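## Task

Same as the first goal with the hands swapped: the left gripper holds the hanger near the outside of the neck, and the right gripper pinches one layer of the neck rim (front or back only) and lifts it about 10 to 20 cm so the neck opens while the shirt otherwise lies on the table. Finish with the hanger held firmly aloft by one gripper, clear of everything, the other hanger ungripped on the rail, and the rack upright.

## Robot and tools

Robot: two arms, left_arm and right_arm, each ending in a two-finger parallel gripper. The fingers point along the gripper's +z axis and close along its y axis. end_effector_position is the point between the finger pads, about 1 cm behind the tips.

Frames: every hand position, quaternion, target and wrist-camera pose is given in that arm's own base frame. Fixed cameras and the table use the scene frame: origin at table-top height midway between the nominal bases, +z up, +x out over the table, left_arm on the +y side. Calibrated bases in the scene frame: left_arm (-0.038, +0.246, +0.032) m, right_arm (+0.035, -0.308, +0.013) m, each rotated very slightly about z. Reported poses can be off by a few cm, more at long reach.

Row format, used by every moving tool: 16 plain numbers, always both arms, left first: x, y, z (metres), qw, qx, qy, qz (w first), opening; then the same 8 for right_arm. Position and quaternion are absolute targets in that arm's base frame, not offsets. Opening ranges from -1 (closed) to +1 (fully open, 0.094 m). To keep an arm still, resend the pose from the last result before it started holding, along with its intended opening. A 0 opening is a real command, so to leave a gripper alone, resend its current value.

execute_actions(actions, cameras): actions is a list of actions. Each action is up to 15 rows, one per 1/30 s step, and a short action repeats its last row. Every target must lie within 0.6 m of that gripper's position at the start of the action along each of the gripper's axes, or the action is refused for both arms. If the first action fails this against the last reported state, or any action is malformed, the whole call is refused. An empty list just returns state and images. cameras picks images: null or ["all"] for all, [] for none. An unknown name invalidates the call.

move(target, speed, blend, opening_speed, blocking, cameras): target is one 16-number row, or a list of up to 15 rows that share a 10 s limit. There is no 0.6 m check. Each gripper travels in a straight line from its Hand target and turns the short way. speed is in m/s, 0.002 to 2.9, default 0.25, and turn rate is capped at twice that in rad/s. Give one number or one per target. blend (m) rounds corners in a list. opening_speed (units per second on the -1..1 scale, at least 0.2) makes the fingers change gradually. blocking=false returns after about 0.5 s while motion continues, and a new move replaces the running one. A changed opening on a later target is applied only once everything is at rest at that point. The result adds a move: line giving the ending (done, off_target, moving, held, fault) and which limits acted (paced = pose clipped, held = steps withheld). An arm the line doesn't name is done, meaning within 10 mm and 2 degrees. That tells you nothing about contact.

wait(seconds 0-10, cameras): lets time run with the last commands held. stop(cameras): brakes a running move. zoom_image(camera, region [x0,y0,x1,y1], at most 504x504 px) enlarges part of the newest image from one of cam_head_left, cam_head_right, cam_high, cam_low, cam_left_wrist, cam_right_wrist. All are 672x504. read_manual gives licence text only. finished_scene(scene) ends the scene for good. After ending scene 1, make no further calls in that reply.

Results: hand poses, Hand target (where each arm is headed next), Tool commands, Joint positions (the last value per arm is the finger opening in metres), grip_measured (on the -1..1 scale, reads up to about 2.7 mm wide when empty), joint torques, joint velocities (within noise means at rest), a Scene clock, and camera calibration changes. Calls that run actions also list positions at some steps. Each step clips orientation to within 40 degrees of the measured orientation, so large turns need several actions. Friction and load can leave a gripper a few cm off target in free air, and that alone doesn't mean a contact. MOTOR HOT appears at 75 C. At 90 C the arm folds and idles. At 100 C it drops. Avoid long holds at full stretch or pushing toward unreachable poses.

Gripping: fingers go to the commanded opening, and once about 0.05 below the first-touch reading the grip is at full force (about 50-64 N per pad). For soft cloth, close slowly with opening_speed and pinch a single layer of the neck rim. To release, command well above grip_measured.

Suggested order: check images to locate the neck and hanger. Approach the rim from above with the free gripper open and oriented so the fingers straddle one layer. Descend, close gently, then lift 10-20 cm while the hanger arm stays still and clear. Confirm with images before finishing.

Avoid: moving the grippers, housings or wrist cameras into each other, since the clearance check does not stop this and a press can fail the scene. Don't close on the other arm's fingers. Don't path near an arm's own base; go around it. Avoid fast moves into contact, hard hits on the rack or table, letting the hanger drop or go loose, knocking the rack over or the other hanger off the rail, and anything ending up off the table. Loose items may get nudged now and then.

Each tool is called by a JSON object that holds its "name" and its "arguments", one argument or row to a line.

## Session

{"name": "execute_actions", "arguments": {
  "actions": []
}}

{"name": "zoom_image", "arguments": {
  "camera": "cam_head_left",
  "region": [200, 80, 400, 300]
}}

Scene clock: 0.00 s.
left_arm: end_effector_position=(+0.3206, -0.0642, +0.1530) grip_measured=-0.823 end_effector_quat_wxyz=(+0.483, +0.428, +0.709, -0.285) | right_arm: end_effector_position=(+0.3837, +0.0011, +0.4072) grip_measured=+1.000 end_effector_quat_wxyz=(+0.707, +0.000, +0.707, +0.000)
Joint positions: left_arm=[0.329 1.478 0.843 -0.544 1.159 1.156 0.008] | right_arm=[0 1.047 1.047 0 0 0 0.094]
Joint velocities: within noise
Joint torques (N m): no reading
Motor temperatures (°C): left_arm=[26 26 26 30 28 29 25] | right_arm=[28 32 27 29 26 25 27]
Heat: left arm: 30 °C; right arm: 32 °C.
Hand target: left_arm +0.3220, -0.0665, +0.1665; +0.500, +0.433, +0.692, -0.289 | right_arm +0.3815, +0.0011, +0.4101; +0.709, +0.000, +0.706, +0.000
Tool commands: left_gripper/opening=-1.0 right_gripper/opening=+1.0
camera_calibration:
cam_left_wrist: T_world_to_cam=[[-0.879637, -0.475145, -0.0218173, 0.25551], [-0.330445, 0.643457, -0.690485, 0.29022], [0.342119, -0.600166, -0.723018, 0.0491618], [0, 0, 0, 1]] pos_world=[0.303838, -0.0358344, 0.241512]
cam_right_wrist: T_world_to_cam=[[0.00688815, -0.999976, -0.000742763, 0.000854047], [-0.439105, -0.00235735, -0.898433, 0.569778], [0.89841, 0.00651469, -0.43911, -0.0839137], [0, 0, 0, 1]] pos_world=[0.325575, 0.00274387, 0.475061]

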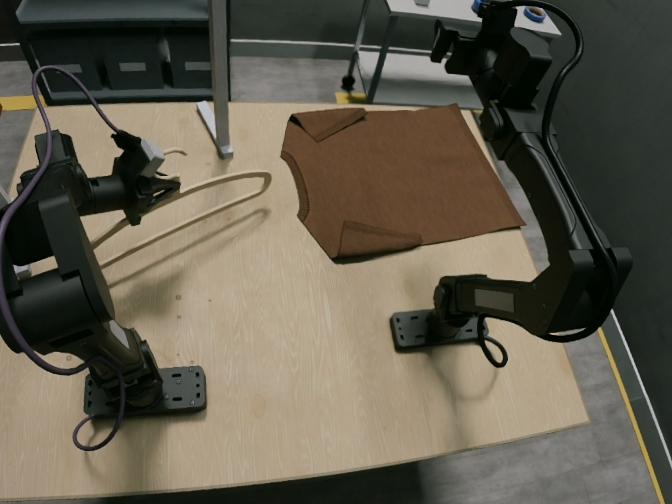

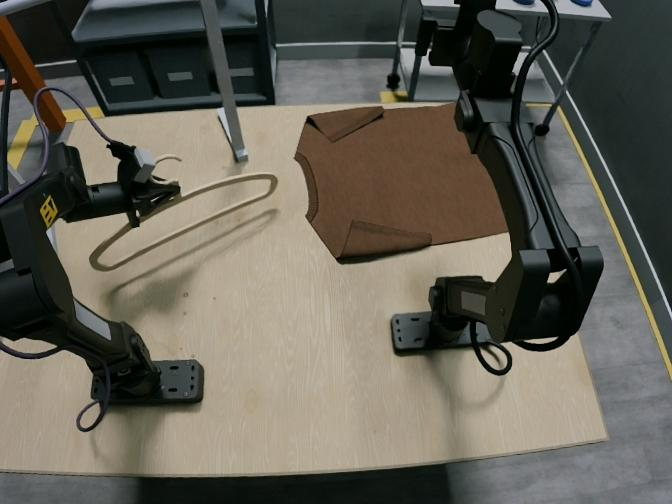

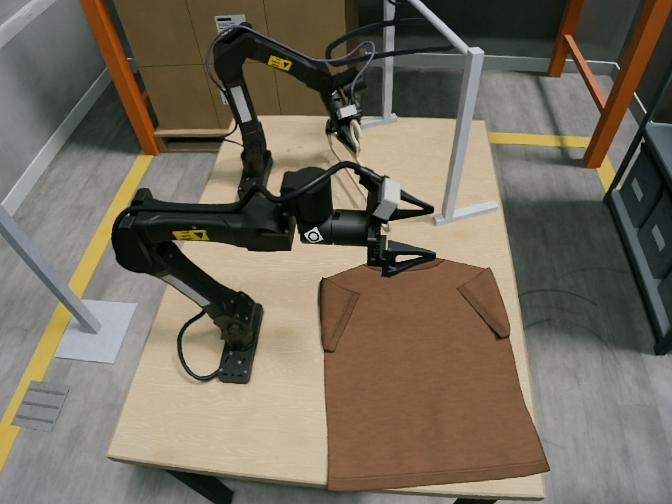

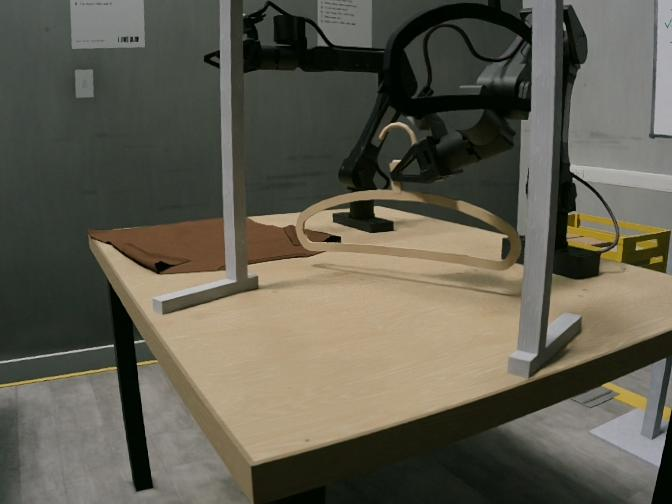

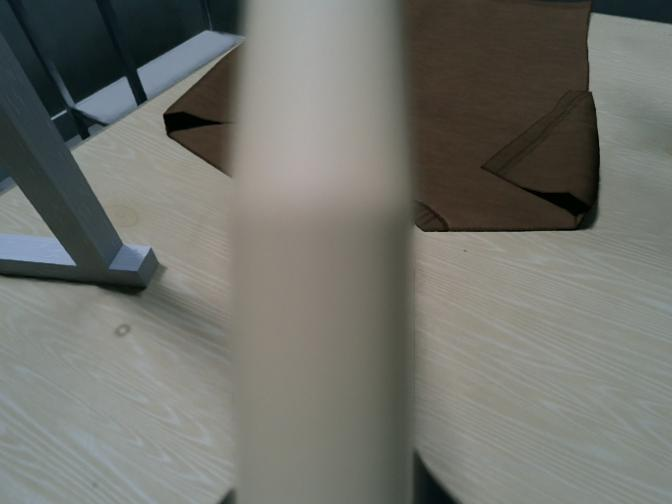

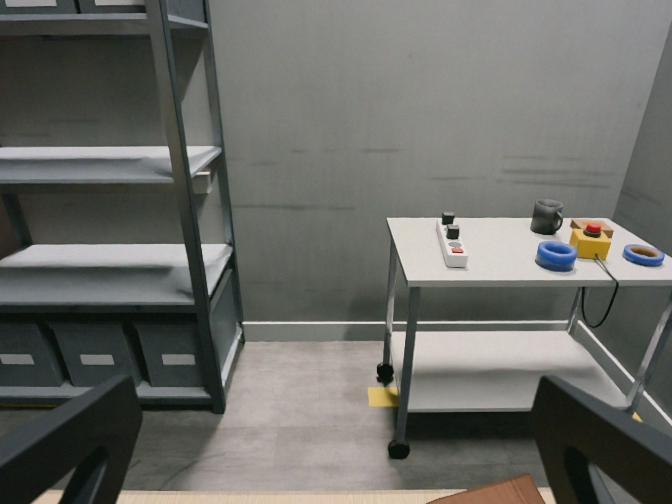

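Scaled by 2.291 from the camera's 672x504 image, which has a finer 960x720 frame.

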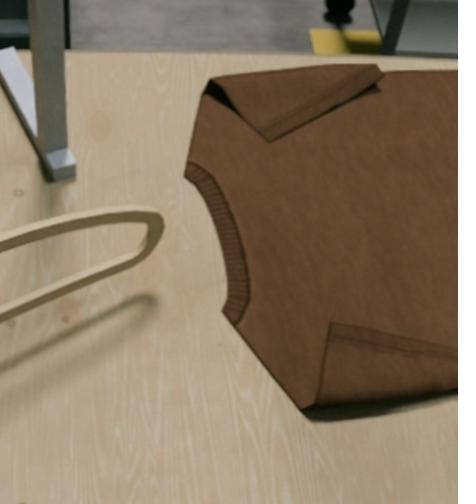

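{"name": "move", "arguments": {
  "target": [0.3220, -0.0665, 0.1665, 0.500, 0.433, 0.692, -0.289, -1, 0.42, 0.235, 0.05, 0, -0.078, 0.997, 0, 0.2],
  "speed": 0.4
}}

Scene clock: 3.60 s.
left_arm: end_effector_position=(+0.3206, -0.0642, +0.1530) grip_measured=-0.823 end_effector_quat_wxyz=(+0.483, +0.428, +0.709, -0.285) | right_arm: end_effector_position=(+0.4215, +0.2318, +0.0663) grip_measured=+0.202 end_effector_quat_wxyz=(+0.018, -0.078, +0.997, +0.004)
Joint positions: left_arm=[0.329 1.478 0.843 -0.544 1.159 1.156 0.008] | right_arm=[0.504 2.438 2.306 -1.402 0.008 0.347 0.056]
Joint velocities: within noise
Joint torques (N m): left_arm=[-0.05 -6.41 7.38 0.74 0.98 0.03] | right_arm=[0.38 -11.81 7.41 0.36 -0.06 0.06]
Motor temperatures (°C): left_arm=[26 27 26 30 28 29 25] | right_arm=[28 32 28 29 26 25 27]
Heat: left arm: 30 °C; right arm: 32 °C.
Hand target: left_arm +0.3218, -0.0665, +0.1663; +0.500, +0.433, +0.692, -0.289 | right_arm +0.4195, +0.2347, +0.0502; +0.001, -0.078, +0.997, +0.000
Off the commanded pose: left_arm 0.014 m, 3 deg | right_arm 0.017 m, 2 deg.
move: off_target (left_arm, right_arm)
camera_calibration:
cam_left_wrist: T_world_to_cam=[[-0.879637, -0.475145, -0.0218173, 0.25551], [-0.330445, 0.643457, -0.690485, 0.29022], [0.342119, -0.600166, -0.723018, 0.0491618], [0, 0, 0, 1]] pos_world=[0.303838, -0.0358344, 0.241512]
cam_right_wrist: T_world_to_cam=[[0.155739, -0.987733, -0.0113358, 0.166082], [-0.902236, -0.146911, 0.405447, 0.422942], [-0.402139, -0.0529162, -0.914048, 0.324298], [0, 0, 0, 1]] pos_world=[0.486141, 0.24334, 0.126827]

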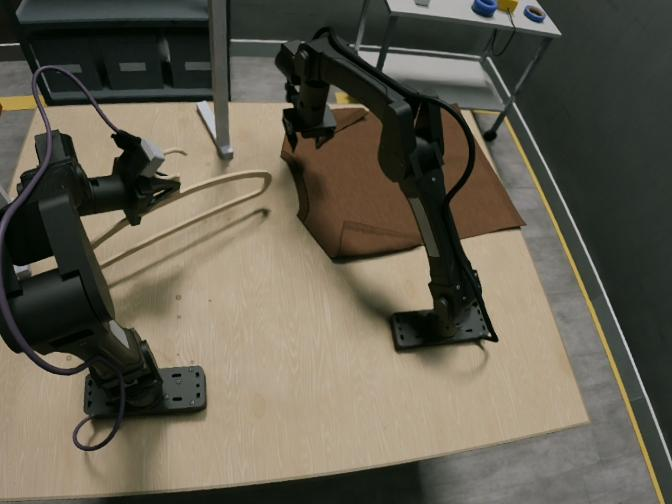

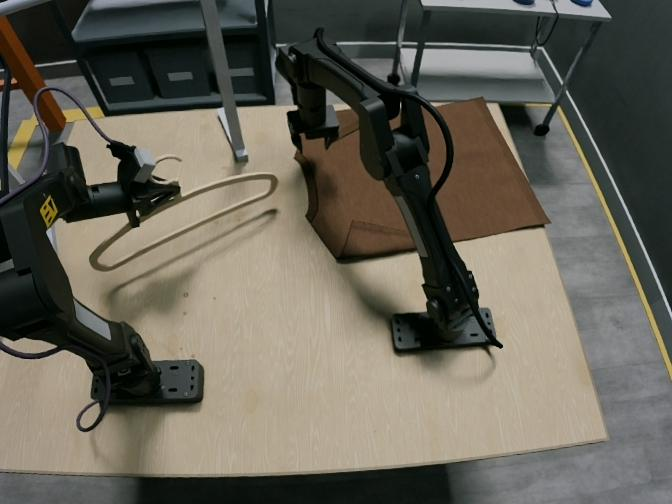

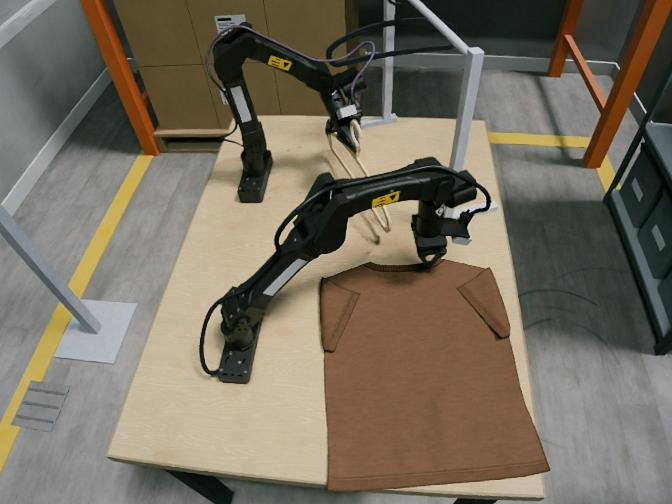

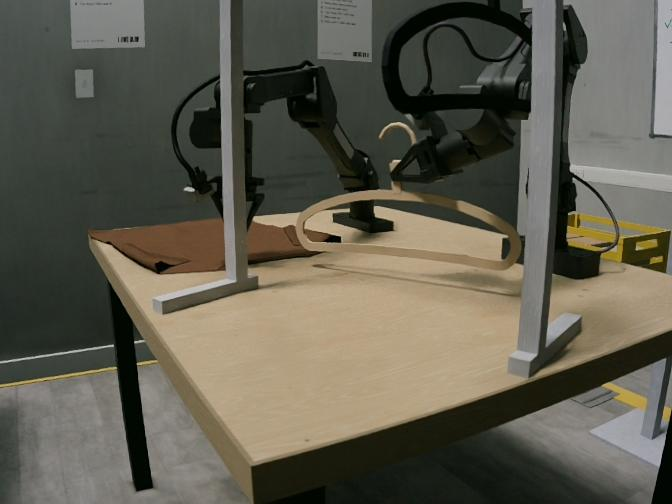

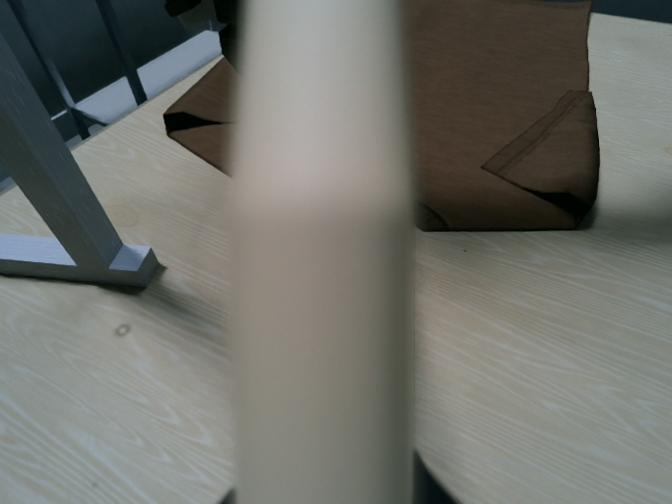

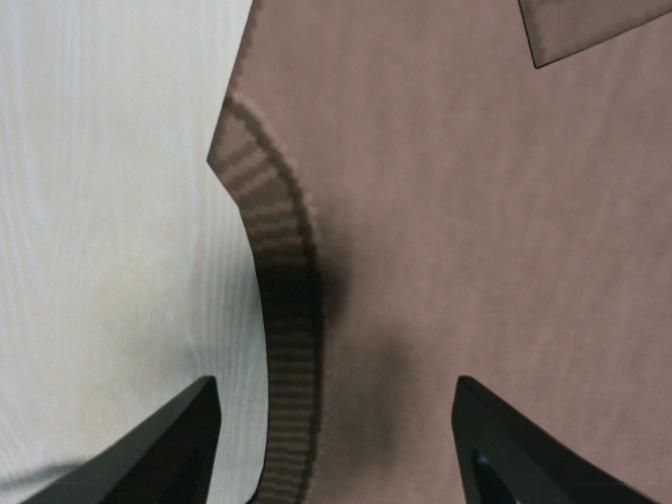

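{"name": "move", "arguments": {
  "target": [
    [0.3220, -0.0665, 0.1665, 0.500, 0.433, 0.692, -0.289, -1, 0.418, 0.242, 0.03, 0, -0.078, 0.997, 0, 0.2],
    [0.3220, -0.0665, 0.1665, 0.500, 0.433, 0.692, -0.289, -1, 0.418, 0.242, -0.018, 0, -0.078, 0.997, 0, 0.2]
  ],
  "speed": [0.2,0.1],
  "cameras": ["cam_right_wrist"]
}}

Scene clock: 5.37 s.
left_arm: end_effector_position=(+0.3206, -0.0642, +0.1530) grip_measured=-0.823 end_effector_quat_wxyz=(+0.483, +0.428, +0.709, -0.285) | right_arm: end_effector_position=(+0.4234, +0.2397, +0.0052) grip_measured=+0.202 end_effector_quat_wxyz=(+0.019, -0.077, +0.997, +0.005)
Joint positions: left_arm=[0.329 1.478 0.843 -0.544 1.159 1.156 0.008] | right_arm=[0.516 2.468 2.118 -1.182 0.007 0.362 0.056]
Joint velocities: within noise
Joint torques (N m): left_arm=[-0.03 -6.37 7.42 0.74 0.95 0.05] | right_arm=[0.55 -12.38 5.03 0.64 -0.04 0.05]
Motor temperatures (°C): left_arm=[26 27 26 30 28 29 25] | right_arm=[28 33 28 29 26 25 27]
Heat: left arm: 30 °C; right arm: 33 °C.
Hand target: left_arm +0.3218, -0.0665, +0.1663; +0.500, +0.433, +0.692, -0.289 | right_arm +0.4173, +0.2414, -0.0174; +0.000, -0.078, +0.997, +0.000
Off the commanded pose: left_arm 0.014 m, 3 deg | right_arm 0.024 m, 2 deg.
move: off_target (left_arm, right_arm)
camera_calibration:
cam_right_wrist: T_world_to_cam=[[0.153196, -0.988106, -0.0132993, 0.174197], [-0.903083, -0.145452, 0.404084, 0.450535], [-0.401213, -0.0498936, -0.914625, 0.268593], [0, 0, 0, 1]] pos_world=[0.487948, 0.251058, 0.0659244]
Images, in order (width x height): cam_right_wrist 672x504.

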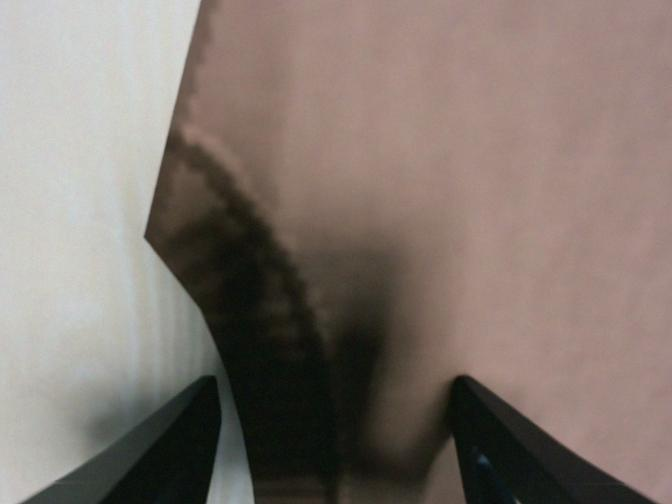

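{"name": "move", "arguments": {
  "target": [
    [0.3220, -0.0665, 0.1665, 0.500, 0.433, 0.692, -0.289, -1, 0.418, 0.242, -0.025, 0, -0.078, 0.997, 0, -1]
  ],
  "opening_speed": 1.5,
  "cameras": ["cam_right_wrist"]
}}

{"name": "move", "arguments": {
  "target": [0.3220, -0.0665, 0.1665, 0.500, 0.433, 0.692, -0.289, -1, 0.418, 0.238, 0.08, 0, -0.078, 0.997, 0, -1],
  "speed": 0.12,
  "cameras": ["cam_right_wrist", "cam_low","cam_high"]
}}

{"name": "zoom_image", "arguments": {
  "camera": "cam_low",
  "region": [100, 150, 360, 290]
}}

Scene clock: 6.57 s.
left_arm: end_effector_position=(+0.3206, -0.0642, +0.1530) grip_measured=-0.823 end_effector_quat_wxyz=(+0.483, +0.428, +0.709, -0.285) | right_arm: end_effector_position=(+0.4274, +0.2420, +0.0040) grip_measured=-0.972 end_effector_quat_wxyz=(+0.028, -0.077, +0.997, +0.009)
Joint positions: left_arm=[0.329 1.478 0.843 -0.544 1.159 1.156 0.008] | right_arm=[0.516 2.468 2.112 -1.157 0.007 0.362 0.001]
Joint velocities: within noise
Joint torques (N m): left_arm=[-0.06 -6.39 7.41 0.74 0.93 0.03] | right_arm=[0.55 -12.01 4.21 0.66 -0.04 0.05]
Motor temperatures (°C): left_arm=[26 27 26 30 28 29 25] | right_arm=[28 33 28 29 26 25 27]
Heat: left arm: 30 °C; right arm: 33 °C.
Hand target: left_arm +0.3218, -0.0665, +0.1663; +0.500, +0.433, +0.692, -0.289 | right_arm +0.4171, +0.2412, -0.0240; +0.000, -0.078, +0.997, +0.000
Off the commanded pose: left_arm 0.014 m, 3 deg | right_arm 0.030 m, 3 deg.
move: off_target (left_arm, right_arm)
camera_calibration:
cam_right_wrist: T_world_to_cam=[[0.153479, -0.98795, -0.0199682, 0.175628], [-0.909641, -0.149149, 0.387697, 0.458718], [-0.386003, -0.0413393, -0.921571, 0.260664], [0, 0, 0, 1]] pos_world=[0.49093, 0.252705, 0.065884]
Images, in order (width x height): cam_right_wrist 672x504.

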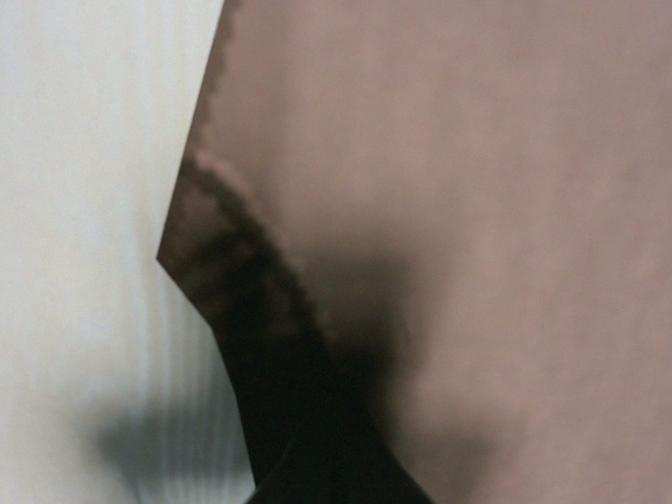

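Scene clock: 8.30 s.
left_arm: end_effector_position=(+0.3206, -0.0642, +0.1530) grip_measured=-0.823 end_effector_quat_wxyz=(+0.483, +0.428, +0.709, -0.285) | right_arm: end_effector_position=(+0.4180, +0.2367, +0.0962) grip_measured=-0.974 end_effector_quat_wxyz=(+0.018, -0.077, +0.997, +0.004)
Joint positions: left_arm=[0.329 1.478 0.843 -0.544 1.159 1.156 0.008] | right_arm=[0.516 2.475 2.495 -1.554 0.007 0.362 0.001]
Joint velocities: within noise
Joint torques (N m): left_arm=[-0.09 -6.41 7.43 0.74 1 0.04] | right_arm=[0.01 -11.9 7.21 0.35 -0.04 -0.02]
Motor temperatures (°C): left_arm=[26 27 27 30 28 29 25] | right_arm=[28 33 28 29 26 25 27]
Heat: left arm: 30 °C; right arm: 33 °C.
Hand target: left_arm +0.3218, -0.0665, +0.1663; +0.500, +0.433, +0.692, -0.289 | right_arm +0.4176, +0.2377, +0.0802; +0.001, -0.078, +0.997, +0.000
Off the commanded pose: left_arm 0.014 m, 3 deg | right_arm 0.016 m, 2 deg.
move: off_target (left_arm, right_arm)
camera_calibration:
cam_right_wrist: T_world_to_cam=[[0.153176, -0.988117, -0.0127459, 0.173161], [-0.902548, -0.145141, 0.40539, 0.408123], [-0.402423, -0.0505924, -0.914055, 0.350165], [0, 0, 0, 1]] pos_world=[0.482741, 0.248054, 0.156828]
Images, in order (width x height): cam_high 672x504, cam_low 672x504, cam_right_wrist 672x504.

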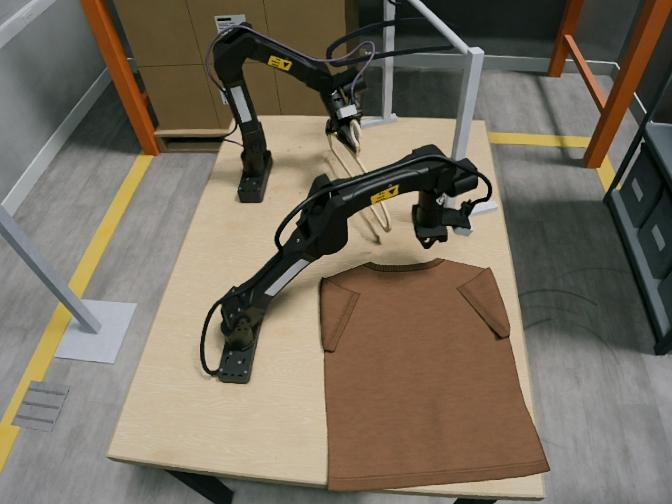

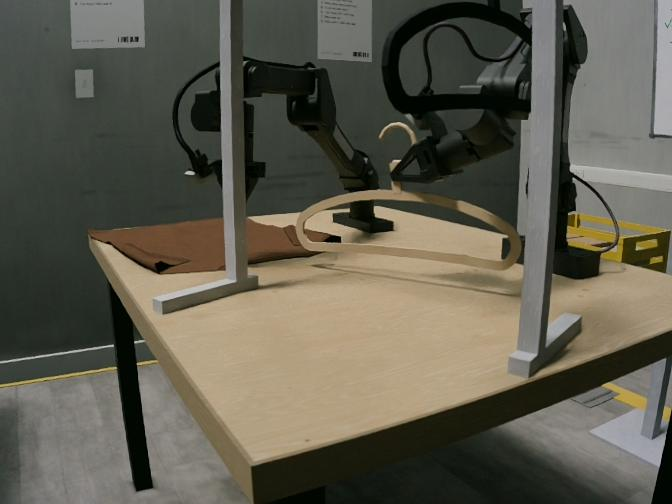

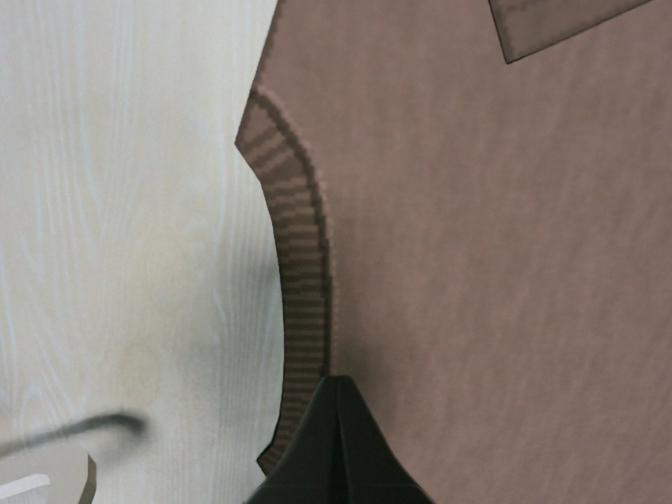

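Scaled by 1.938 from the camera's 672x504 image, which has a finer 960x720 frame.

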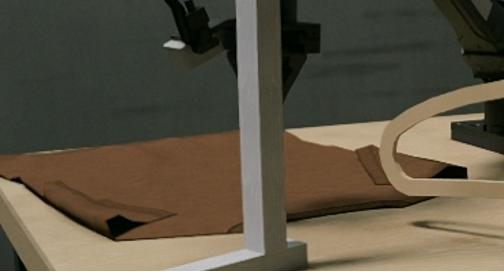

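{"name": "move", "arguments": {
  "target": [
    [0.3220, -0.0665, 0.1665, 0.500, 0.433, 0.692, -0.289, -1, 0.412, 0.240, 0.03, 0, -0.078, 0.997, 0, 0.2],
    [0.3220, -0.0665, 0.1665, 0.500, 0.433, 0.692, -0.289, -1, 0.410, 0.240, -0.034, 0, -0.078, 0.997, 0, 0.2]
  ],
  "speed": [0.2,0.1],
  "cameras": ["cam_right_wrist"]
}}

Scene clock: 9.87 s.
left_arm: end_effector_position=(+0.3206, -0.0642, +0.1530) grip_measured=-0.823 end_effector_quat_wxyz=(+0.483, +0.428, +0.709, -0.285) | right_arm: end_effector_position=(+0.4079, +0.2326, +0.0014) grip_measured=+0.198 end_effector_quat_wxyz=(+0.003, -0.075, +0.997, -0.006)
Joint positions: left_arm=[0.329 1.478 0.843 -0.544 1.159 1.156 0.008] | right_arm=[0.521 2.434 2.041 -1.179 0.012 0.37 0.056]
Joint velocities: within noise
Joint torques (N m): left_arm=[-0.02 -6.58 7.49 0.74 0.97 0.02] | right_arm=[0.54 -11.54 2.39 1.41 -0.08 0.01]
Motor temperatures (°C): left_arm=[26 27 27 30 28 29 25] | right_arm=[28 34 28 29 26 25 27]
Heat: left arm: 30 °C; right arm: 34 °C.
Hand target: left_arm +0.3218, -0.0665, +0.1663; +0.500, +0.433, +0.692, -0.289 | right_arm +0.4077, +0.2386, -0.0322; -0.001, -0.078, +0.997, -0.001
Off the commanded pose: left_arm 0.014 m, 3 deg | right_arm 0.036 m, 1 deg.
move: off_target (left_arm, right_arm)
camera_calibration:
cam_right_wrist: T_world_to_cam=[[0.149563, -0.988739, 0.00516559, 0.171032], [-0.890391, -0.132411, 0.435514, 0.428798], [-0.429925, -0.0697361, -0.900167, 0.274876], [0, 0, 0, 1]] pos_world=[0.474394, 0.245052, 0.0598037]
Images, in order (width x height): cam_right_wrist 672x504.

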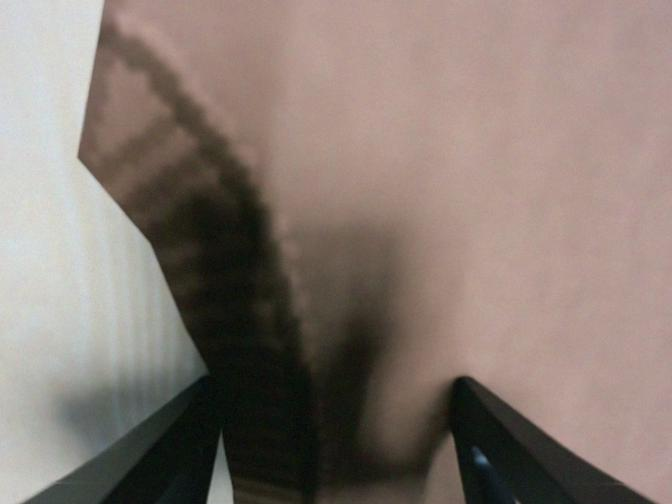

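{"name": "move", "arguments": {
  "target": [
    [0.3220, -0.0665, 0.1665, 0.500, 0.433, 0.692, -0.289, -1, 0.410, 0.242, -0.034, 0, -0.078, 0.997, 0, -1]
  ],
  "opening_speed": 1.5,
  "cameras": ["cam_right_wrist"]
}}

{"name": "move", "arguments": {
  "target": [0.3220, -0.0665, 0.1665, 0.500, 0.433, 0.692, -0.289, -1, 0.410, 0.236, 0.08, 0, -0.078, 0.997, 0, -1],
  "speed": 0.12,
  "cameras": ["cam_right_wrist", "cam_low","cam_high"]
}}

{"name": "zoom_image", "arguments": {
  "camera": "cam_low",
  "region": [100, 150, 360, 290]
}}

Scene clock: 11.07 s.
left_arm: end_effector_position=(+0.3206, -0.0642, +0.1530) grip_measured=-0.823 end_effector_quat_wxyz=(+0.483, +0.428, +0.709, -0.285) | right_arm: end_effector_position=(+0.4169, +0.2329, +0.0016) grip_measured=-0.949 end_effector_quat_wxyz=(+0.023, -0.075, +0.997, -0.009)
Joint positions: left_arm=[0.329 1.478 0.843 -0.544 1.159 1.156 0.008] | right_arm=[0.521 2.429 2.033 -1.14 0.036 0.37 0.002]
Joint velocities: within noise
Joint torques (N m): left_arm=[-0.09 -6.43 7.42 0.72 0.96 0.02] | right_arm=[0.81 -10.8 3.55 1.05 -0.3 0.05]
Motor temperatures (°C): left_arm=[26 27 27 30 28 29 25] | right_arm=[28 34 28 29 26 25 27]
Heat: left arm: 30 °C; right arm: 34 °C.
Hand target: left_arm +0.3218, -0.0665, +0.1663; +0.500, +0.433, +0.692, -0.289 | right_arm +0.4081, +0.2406, -0.0323; -0.001, -0.078, +0.997, -0.001
Off the commanded pose: left_arm 0.014 m, 3 deg | right_arm 0.037 m, 3 deg.
move: off_target (left_arm, right_arm)
camera_calibration:
cam_right_wrist: T_world_to_cam=[[0.14837, -0.988832, 0.0140582, 0.170566], [-0.908035, -0.130588, 0.39802, 0.443791], [-0.391739, -0.0718194, -0.917269, 0.263522], [0, 0, 0, 1]] pos_world=[0.480903, 0.245541, 0.0626849]
Images, in order (width x height): cam_right_wrist 672x504.

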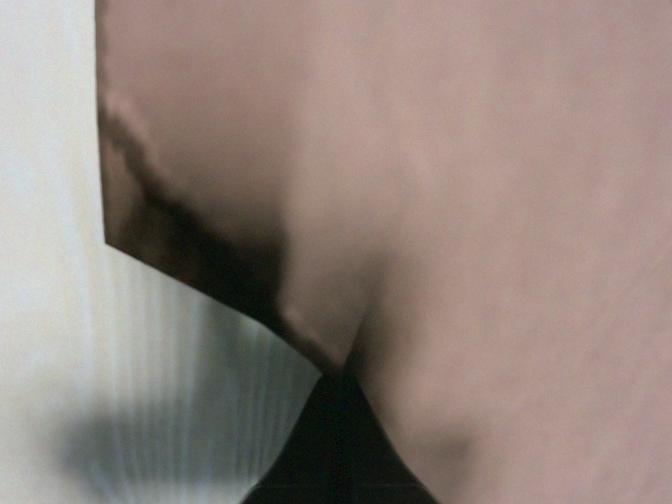

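Scene clock: 12.80 s.
left_arm: end_effector_position=(+0.3206, -0.0642, +0.1530) grip_measured=-0.823 end_effector_quat_wxyz=(+0.483, +0.428, +0.709, -0.285) | right_arm: end_effector_position=(+0.4096, +0.2343, +0.0868) grip_measured=-0.949 end_effector_quat_wxyz=(+0.010, -0.076, +0.997, +0.000)
Joint positions: left_arm=[0.329 1.478 0.843 -0.544 1.159 1.156 0.008] | right_arm=[0.521 2.429 2.373 -1.498 0.009 0.369 0.002]
Joint velocities: within noise
Joint torques (N m): left_arm=[-0.06 -6.49 7.31 0.74 0.96 0.02] | right_arm=[0.01 -13.3 7.36 0.33 -0.06 -0.05]
Motor temperatures (°C): left_arm=[26 27 27 31 28 29 25] | right_arm=[28 34 28 29 26 25 27]
Heat: left arm: 31 °C; right arm: 34 °C.
Hand target: left_arm +0.3218, -0.0665, +0.1663; +0.500, +0.433, +0.692, -0.289 | right_arm +0.4098, +0.2359, +0.0800; +0.000, -0.078, +0.997, +0.000
Off the commanded pose: left_arm 0.014 m, 3 deg | right_arm 0.007 m, 1 deg.
move: off_target (left_arm)
camera_calibration:
cam_right_wrist: T_world_to_cam=[[0.150294, -0.988632, -0.00428331, 0.172507], [-0.895973, -0.138037, 0.422112, 0.398091], [-0.417905, -0.0596032, -0.906533, 0.34579], [0, 0, 0, 1]] pos_world=[0.475259, 0.246107, 0.14617]
Images, in order (width x height): cam_high 672x504, cam_low 672x504, cam_right_wrist 672x504.

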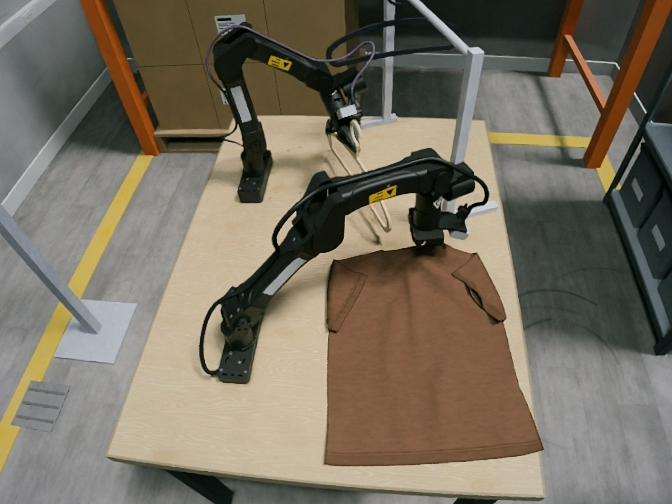

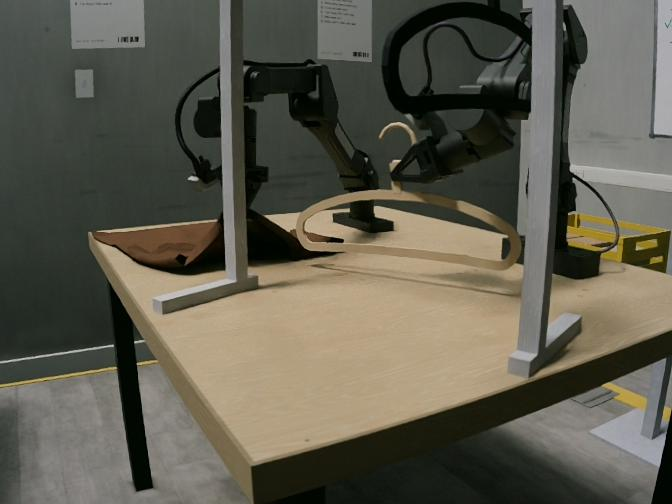

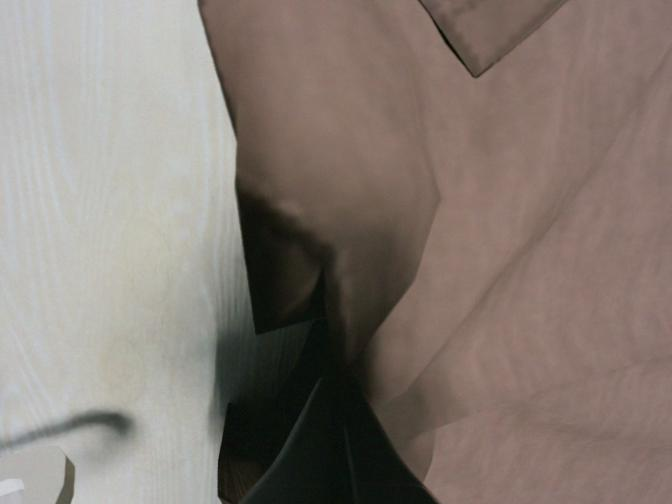

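Scaled by 1.938 from the camera's 672x504 image, which has a finer 960x720 frame.

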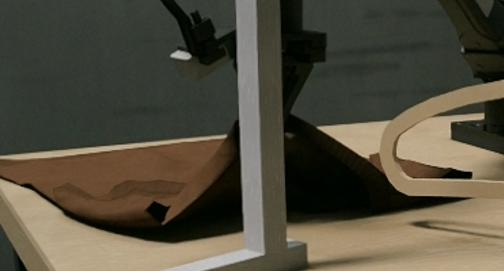

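{"name": "move", "arguments": {
  "target": [0.3220, -0.0665, 0.1665, 0.500, 0.433, 0.692, -0.289, -1, 0.410, 0.232, 0.135, 0, -0.078, 0.997, 0, -1],
  "speed": 0.12
}}

{"name": "zoom_image", "arguments": {
  "camera": "cam_low",
  "region": [100, 150, 360, 290]
}}

{"name": "zoom_image", "arguments": {
  "camera": "cam_left_wrist",
  "region": [100, 0, 600, 300]
}}

Scene clock: 13.73 s.
left_arm: end_effector_position=(+0.3206, -0.0642, +0.1530) grip_measured=-0.823 end_effector_quat_wxyz=(+0.483, +0.428, +0.709, -0.285) | right_arm: end_effector_position=(+0.4092, +0.2342, +0.1099) grip_measured=-0.949 end_effector_quat_wxyz=(+0.019, -0.079, +0.997, +0.004)
Joint positions: left_arm=[0.329 1.478 0.843 -0.544 1.159 1.156 0.008] | right_arm=[0.521 2.429 2.467 -1.571 0.009 0.362 0.002]
Joint velocities: left_arm=[within noise] | right_arm=[-0.007 0.017 0.007 0.007 -0.168 -0.037 0]
Joint torques (N m): left_arm=[-0.03 -6.45 7.42 0.74 0.94 0.03] | right_arm=[-0.54 -20.11 6.24 0.38 -0.06 -0.06]
Motor temperatures (°C): left_arm=[26 27 27 31 28 29 25] | right_arm=[28 35 28 29 26 25 27]
Heat: left arm: 31 °C; right arm: 35 °C.
Hand target: left_arm +0.3218, -0.0665, +0.1663; +0.500, +0.433, +0.692, -0.289 | right_arm +0.4093, +0.2318, +0.1340; +0.038, -0.078, +0.996, +0.018
Off the commanded pose: left_arm 0.014 m, 3 deg | right_arm 0.025 m, 2 deg.
joint sent to its limit (right arm) — joint 4 (wrist pitch), lower limit. The joint targets are off in orientation, not in position.
move: off_target (left_arm, right_arm)
camera_calibration:
cam_left_wrist: T_world_to_cam=[[-0.879637, -0.475145, -0.0218173, 0.25551], [-0.330445, 0.643457, -0.690485, 0.29022], [0.342119, -0.600166, -0.723018, 0.0491618], [0, 0, 0, 1]] pos_world=[0.303838, -0.0358344, 0.241512]
cam_right_wrist: T_world_to_cam=[[0.157659, -0.987425, -0.0116537, 0.170027], [-0.902103, -0.148817, 0.405049, 0.394967], [-0.40169, -0.0533469, -0.914221, 0.35935], [0, 0, 0, 1]] pos_world=[0.473842, 0.245837, 0.170526]

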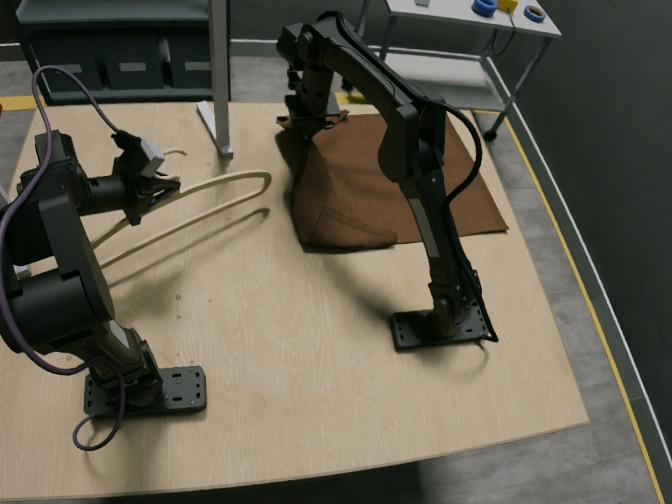

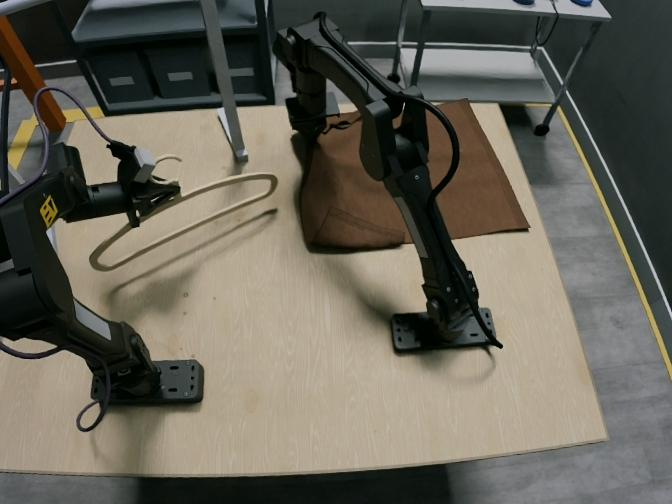

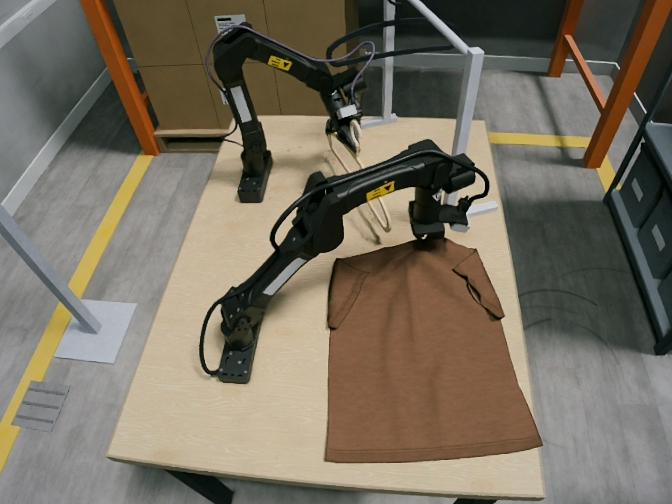

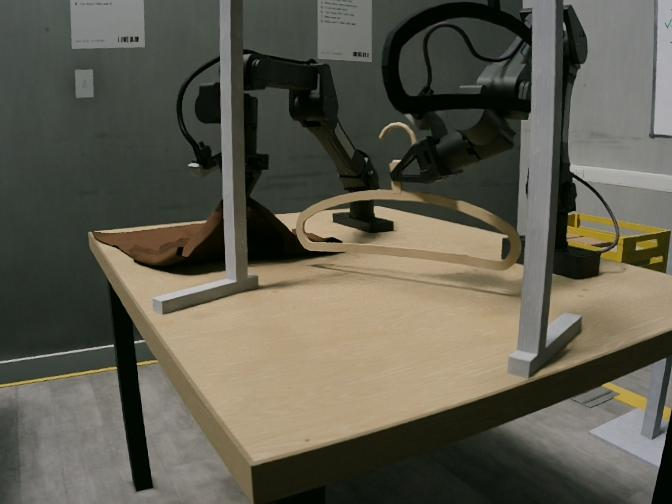

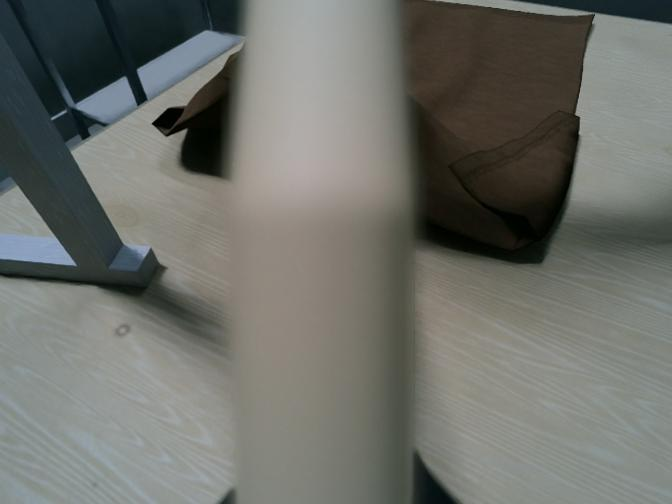

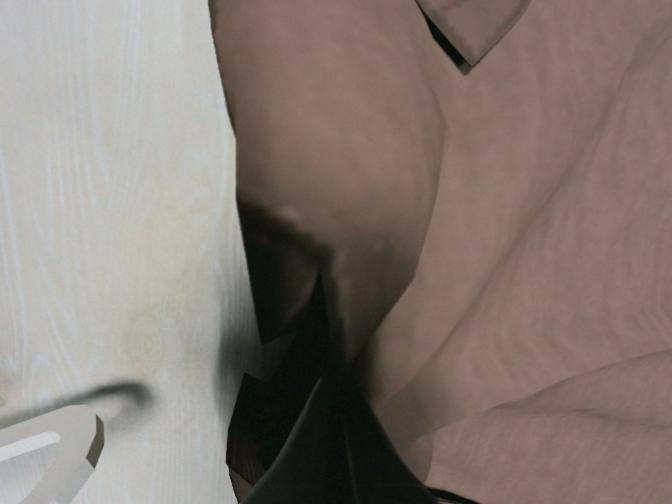

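Scaled by 1.938 from the camera's 672x504 image, which has a finer 960x720 frame.

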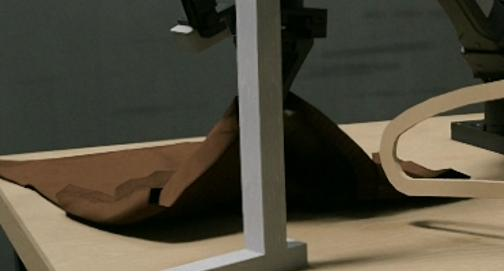

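Scaled by 1.008 from the camera's 672x504 image, which has a finer 960x720 frame.

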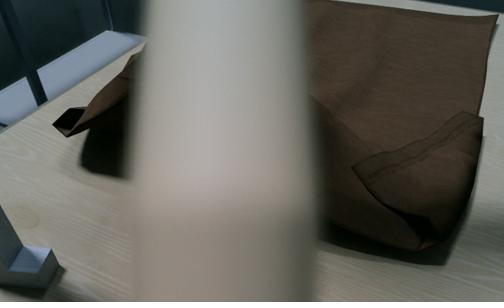

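{"name": "zoom_image", "arguments": {
  "camera": "cam_low",
  "region": [180, 180, 300, 270]
}}

{"name": "zoom_image", "arguments": {
  "camera": "cam_right_wrist",
  "region": [190, 160, 490, 504]
}}

{"name": "zoom_image", "arguments": {
  "camera": "cam_head_left",
  "region": [260, 90, 360, 190]
}}

Scaled by 4.200 from the camera's 672x504 image, which has a finer 960x720 frame.

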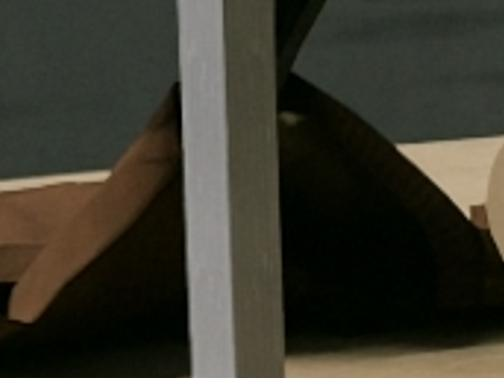

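Scaled by 1.465 from the camera's 672x504 image, which has a finer 960x720 frame.

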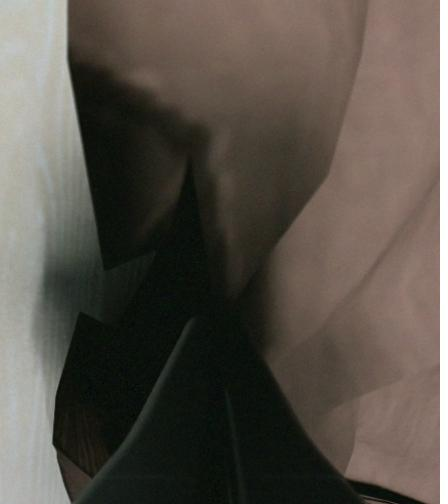

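Scaled by 5.040 from the camera's 672x504 image, which has a finer 960x720 frame.

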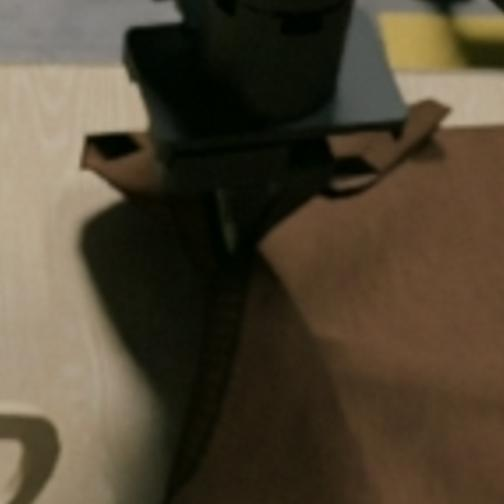

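{"name": "move", "arguments": {
  "target": [0.3100, -0.0600, 0.1700, 0.458, 0.519, 0.629, -0.352, -1, 0.410, 0.232, 0.140, 0.038, -0.078, 0.996, 0.018, -1],
  "speed": 0.15,
  "cameras": ["cam_left_wrist","cam_low"]
}}

{"name": "zoom_image", "arguments": {
  "camera": "cam_left_wrist",
  "region": [0, 0, 300, 250]
}}

Scene clock: 16.40 s.
left_arm: end_effector_position=(+0.3037, -0.0625, +0.1622) grip_measured=-0.823 end_effector_quat_wxyz=(+0.446, +0.528, +0.633, -0.348) | right_arm: end_effector_position=(+0.4091, +0.2341, +0.1099) grip_measured=-0.949 end_effector_quat_wxyz=(+0.018, -0.080, +0.997, +0.004)
Joint positions: left_arm=[0.36 1.779 1.198 -1.354 1.176 1.995 0.008] | right_arm=[0.521 2.429 2.467 -1.572 0.009 0.361 0.002]
Joint velocities: within noise
Joint torques (N m): left_arm=[0.61 -6.22 7.68 -0.41 0.85 0.08] | right_arm=[-0.57 -21.07 6.39 0.38 -0.06 -0.06]
Motor temperatures (°C): left_arm=[26 27 27 31 28 29 26] | right_arm=[28 36 28 29 26 25 27]
Heat: left arm: 31 °C; right arm: 36 °C.
Hand target: left_arm +0.3099, -0.0599, +0.1698; +0.458, +0.519, +0.630, -0.351 | right_arm +0.4095, +0.2318, +0.1390; +0.044, -0.078, +0.996, +0.020
Off the commanded pose: left_arm 0.010 m, 2 deg | right_arm 0.030 m, 3 deg.
joint sent to its limit (right arm) — joint 4 (wrist pitch), lower limit. The joint targets still meet the commanded pose.
move: off_target (right_arm)
camera_calibration:
cam_left_wrist: T_world_to_cam=[[-0.978057, -0.203834, -0.043074, 0.291887], [-0.11648, 0.706435, -0.698128, 0.230073], [0.172731, -0.677792, -0.714677, 0.107926], [0, 0, 0, 1]] pos_world=[0.293639, -0.0298841, 0.250325]
Images, in order (width x height): cam_low 672x504, cam_left_wrist 672x504.

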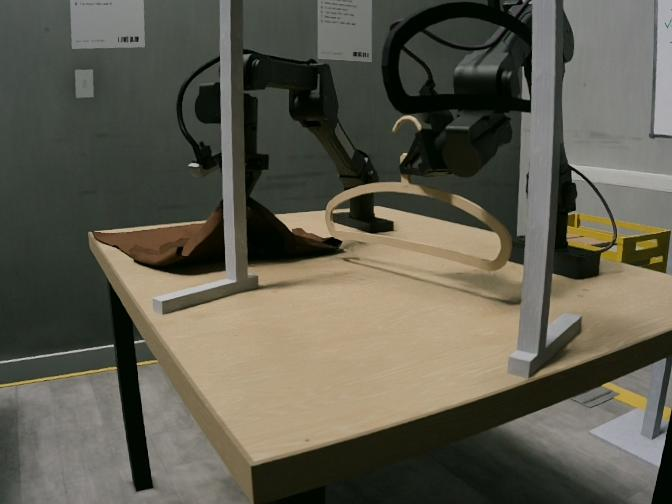

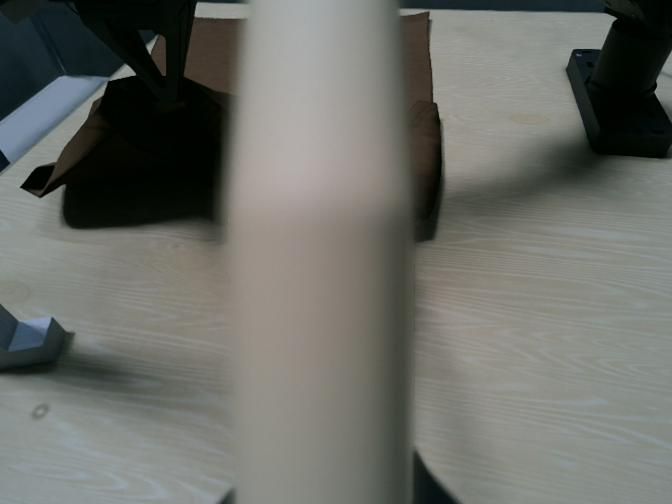

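Scaled by 1.680 from the camera's 672x504 image, which has a finer 960x720 frame.

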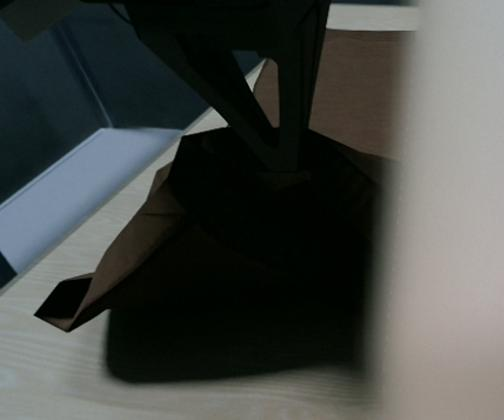

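{"name": "zoom_image", "arguments": {
  "camera": "cam_left_wrist",
  "region": [60, 60, 240, 240]
}}

{"name": "zoom_image", "arguments": {
  "camera": "cam_low",
  "region": [170, 190, 350, 280]
}}

Scaled by 2.800 from the camera's 672x504 image, which has a finer 960x720 frame.

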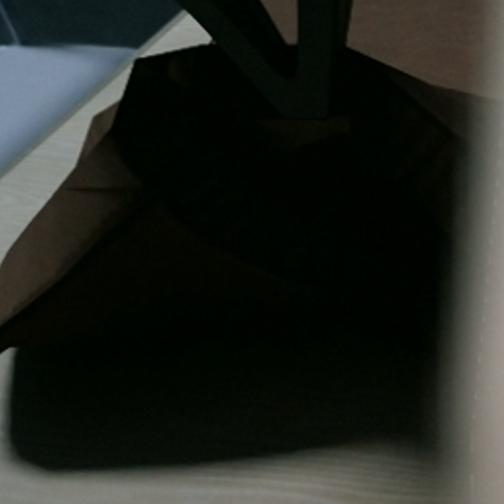

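Scaled by 2.800 from the camera's 672x504 image, which has a finer 960x720 frame.

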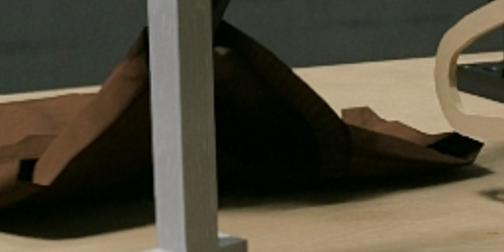

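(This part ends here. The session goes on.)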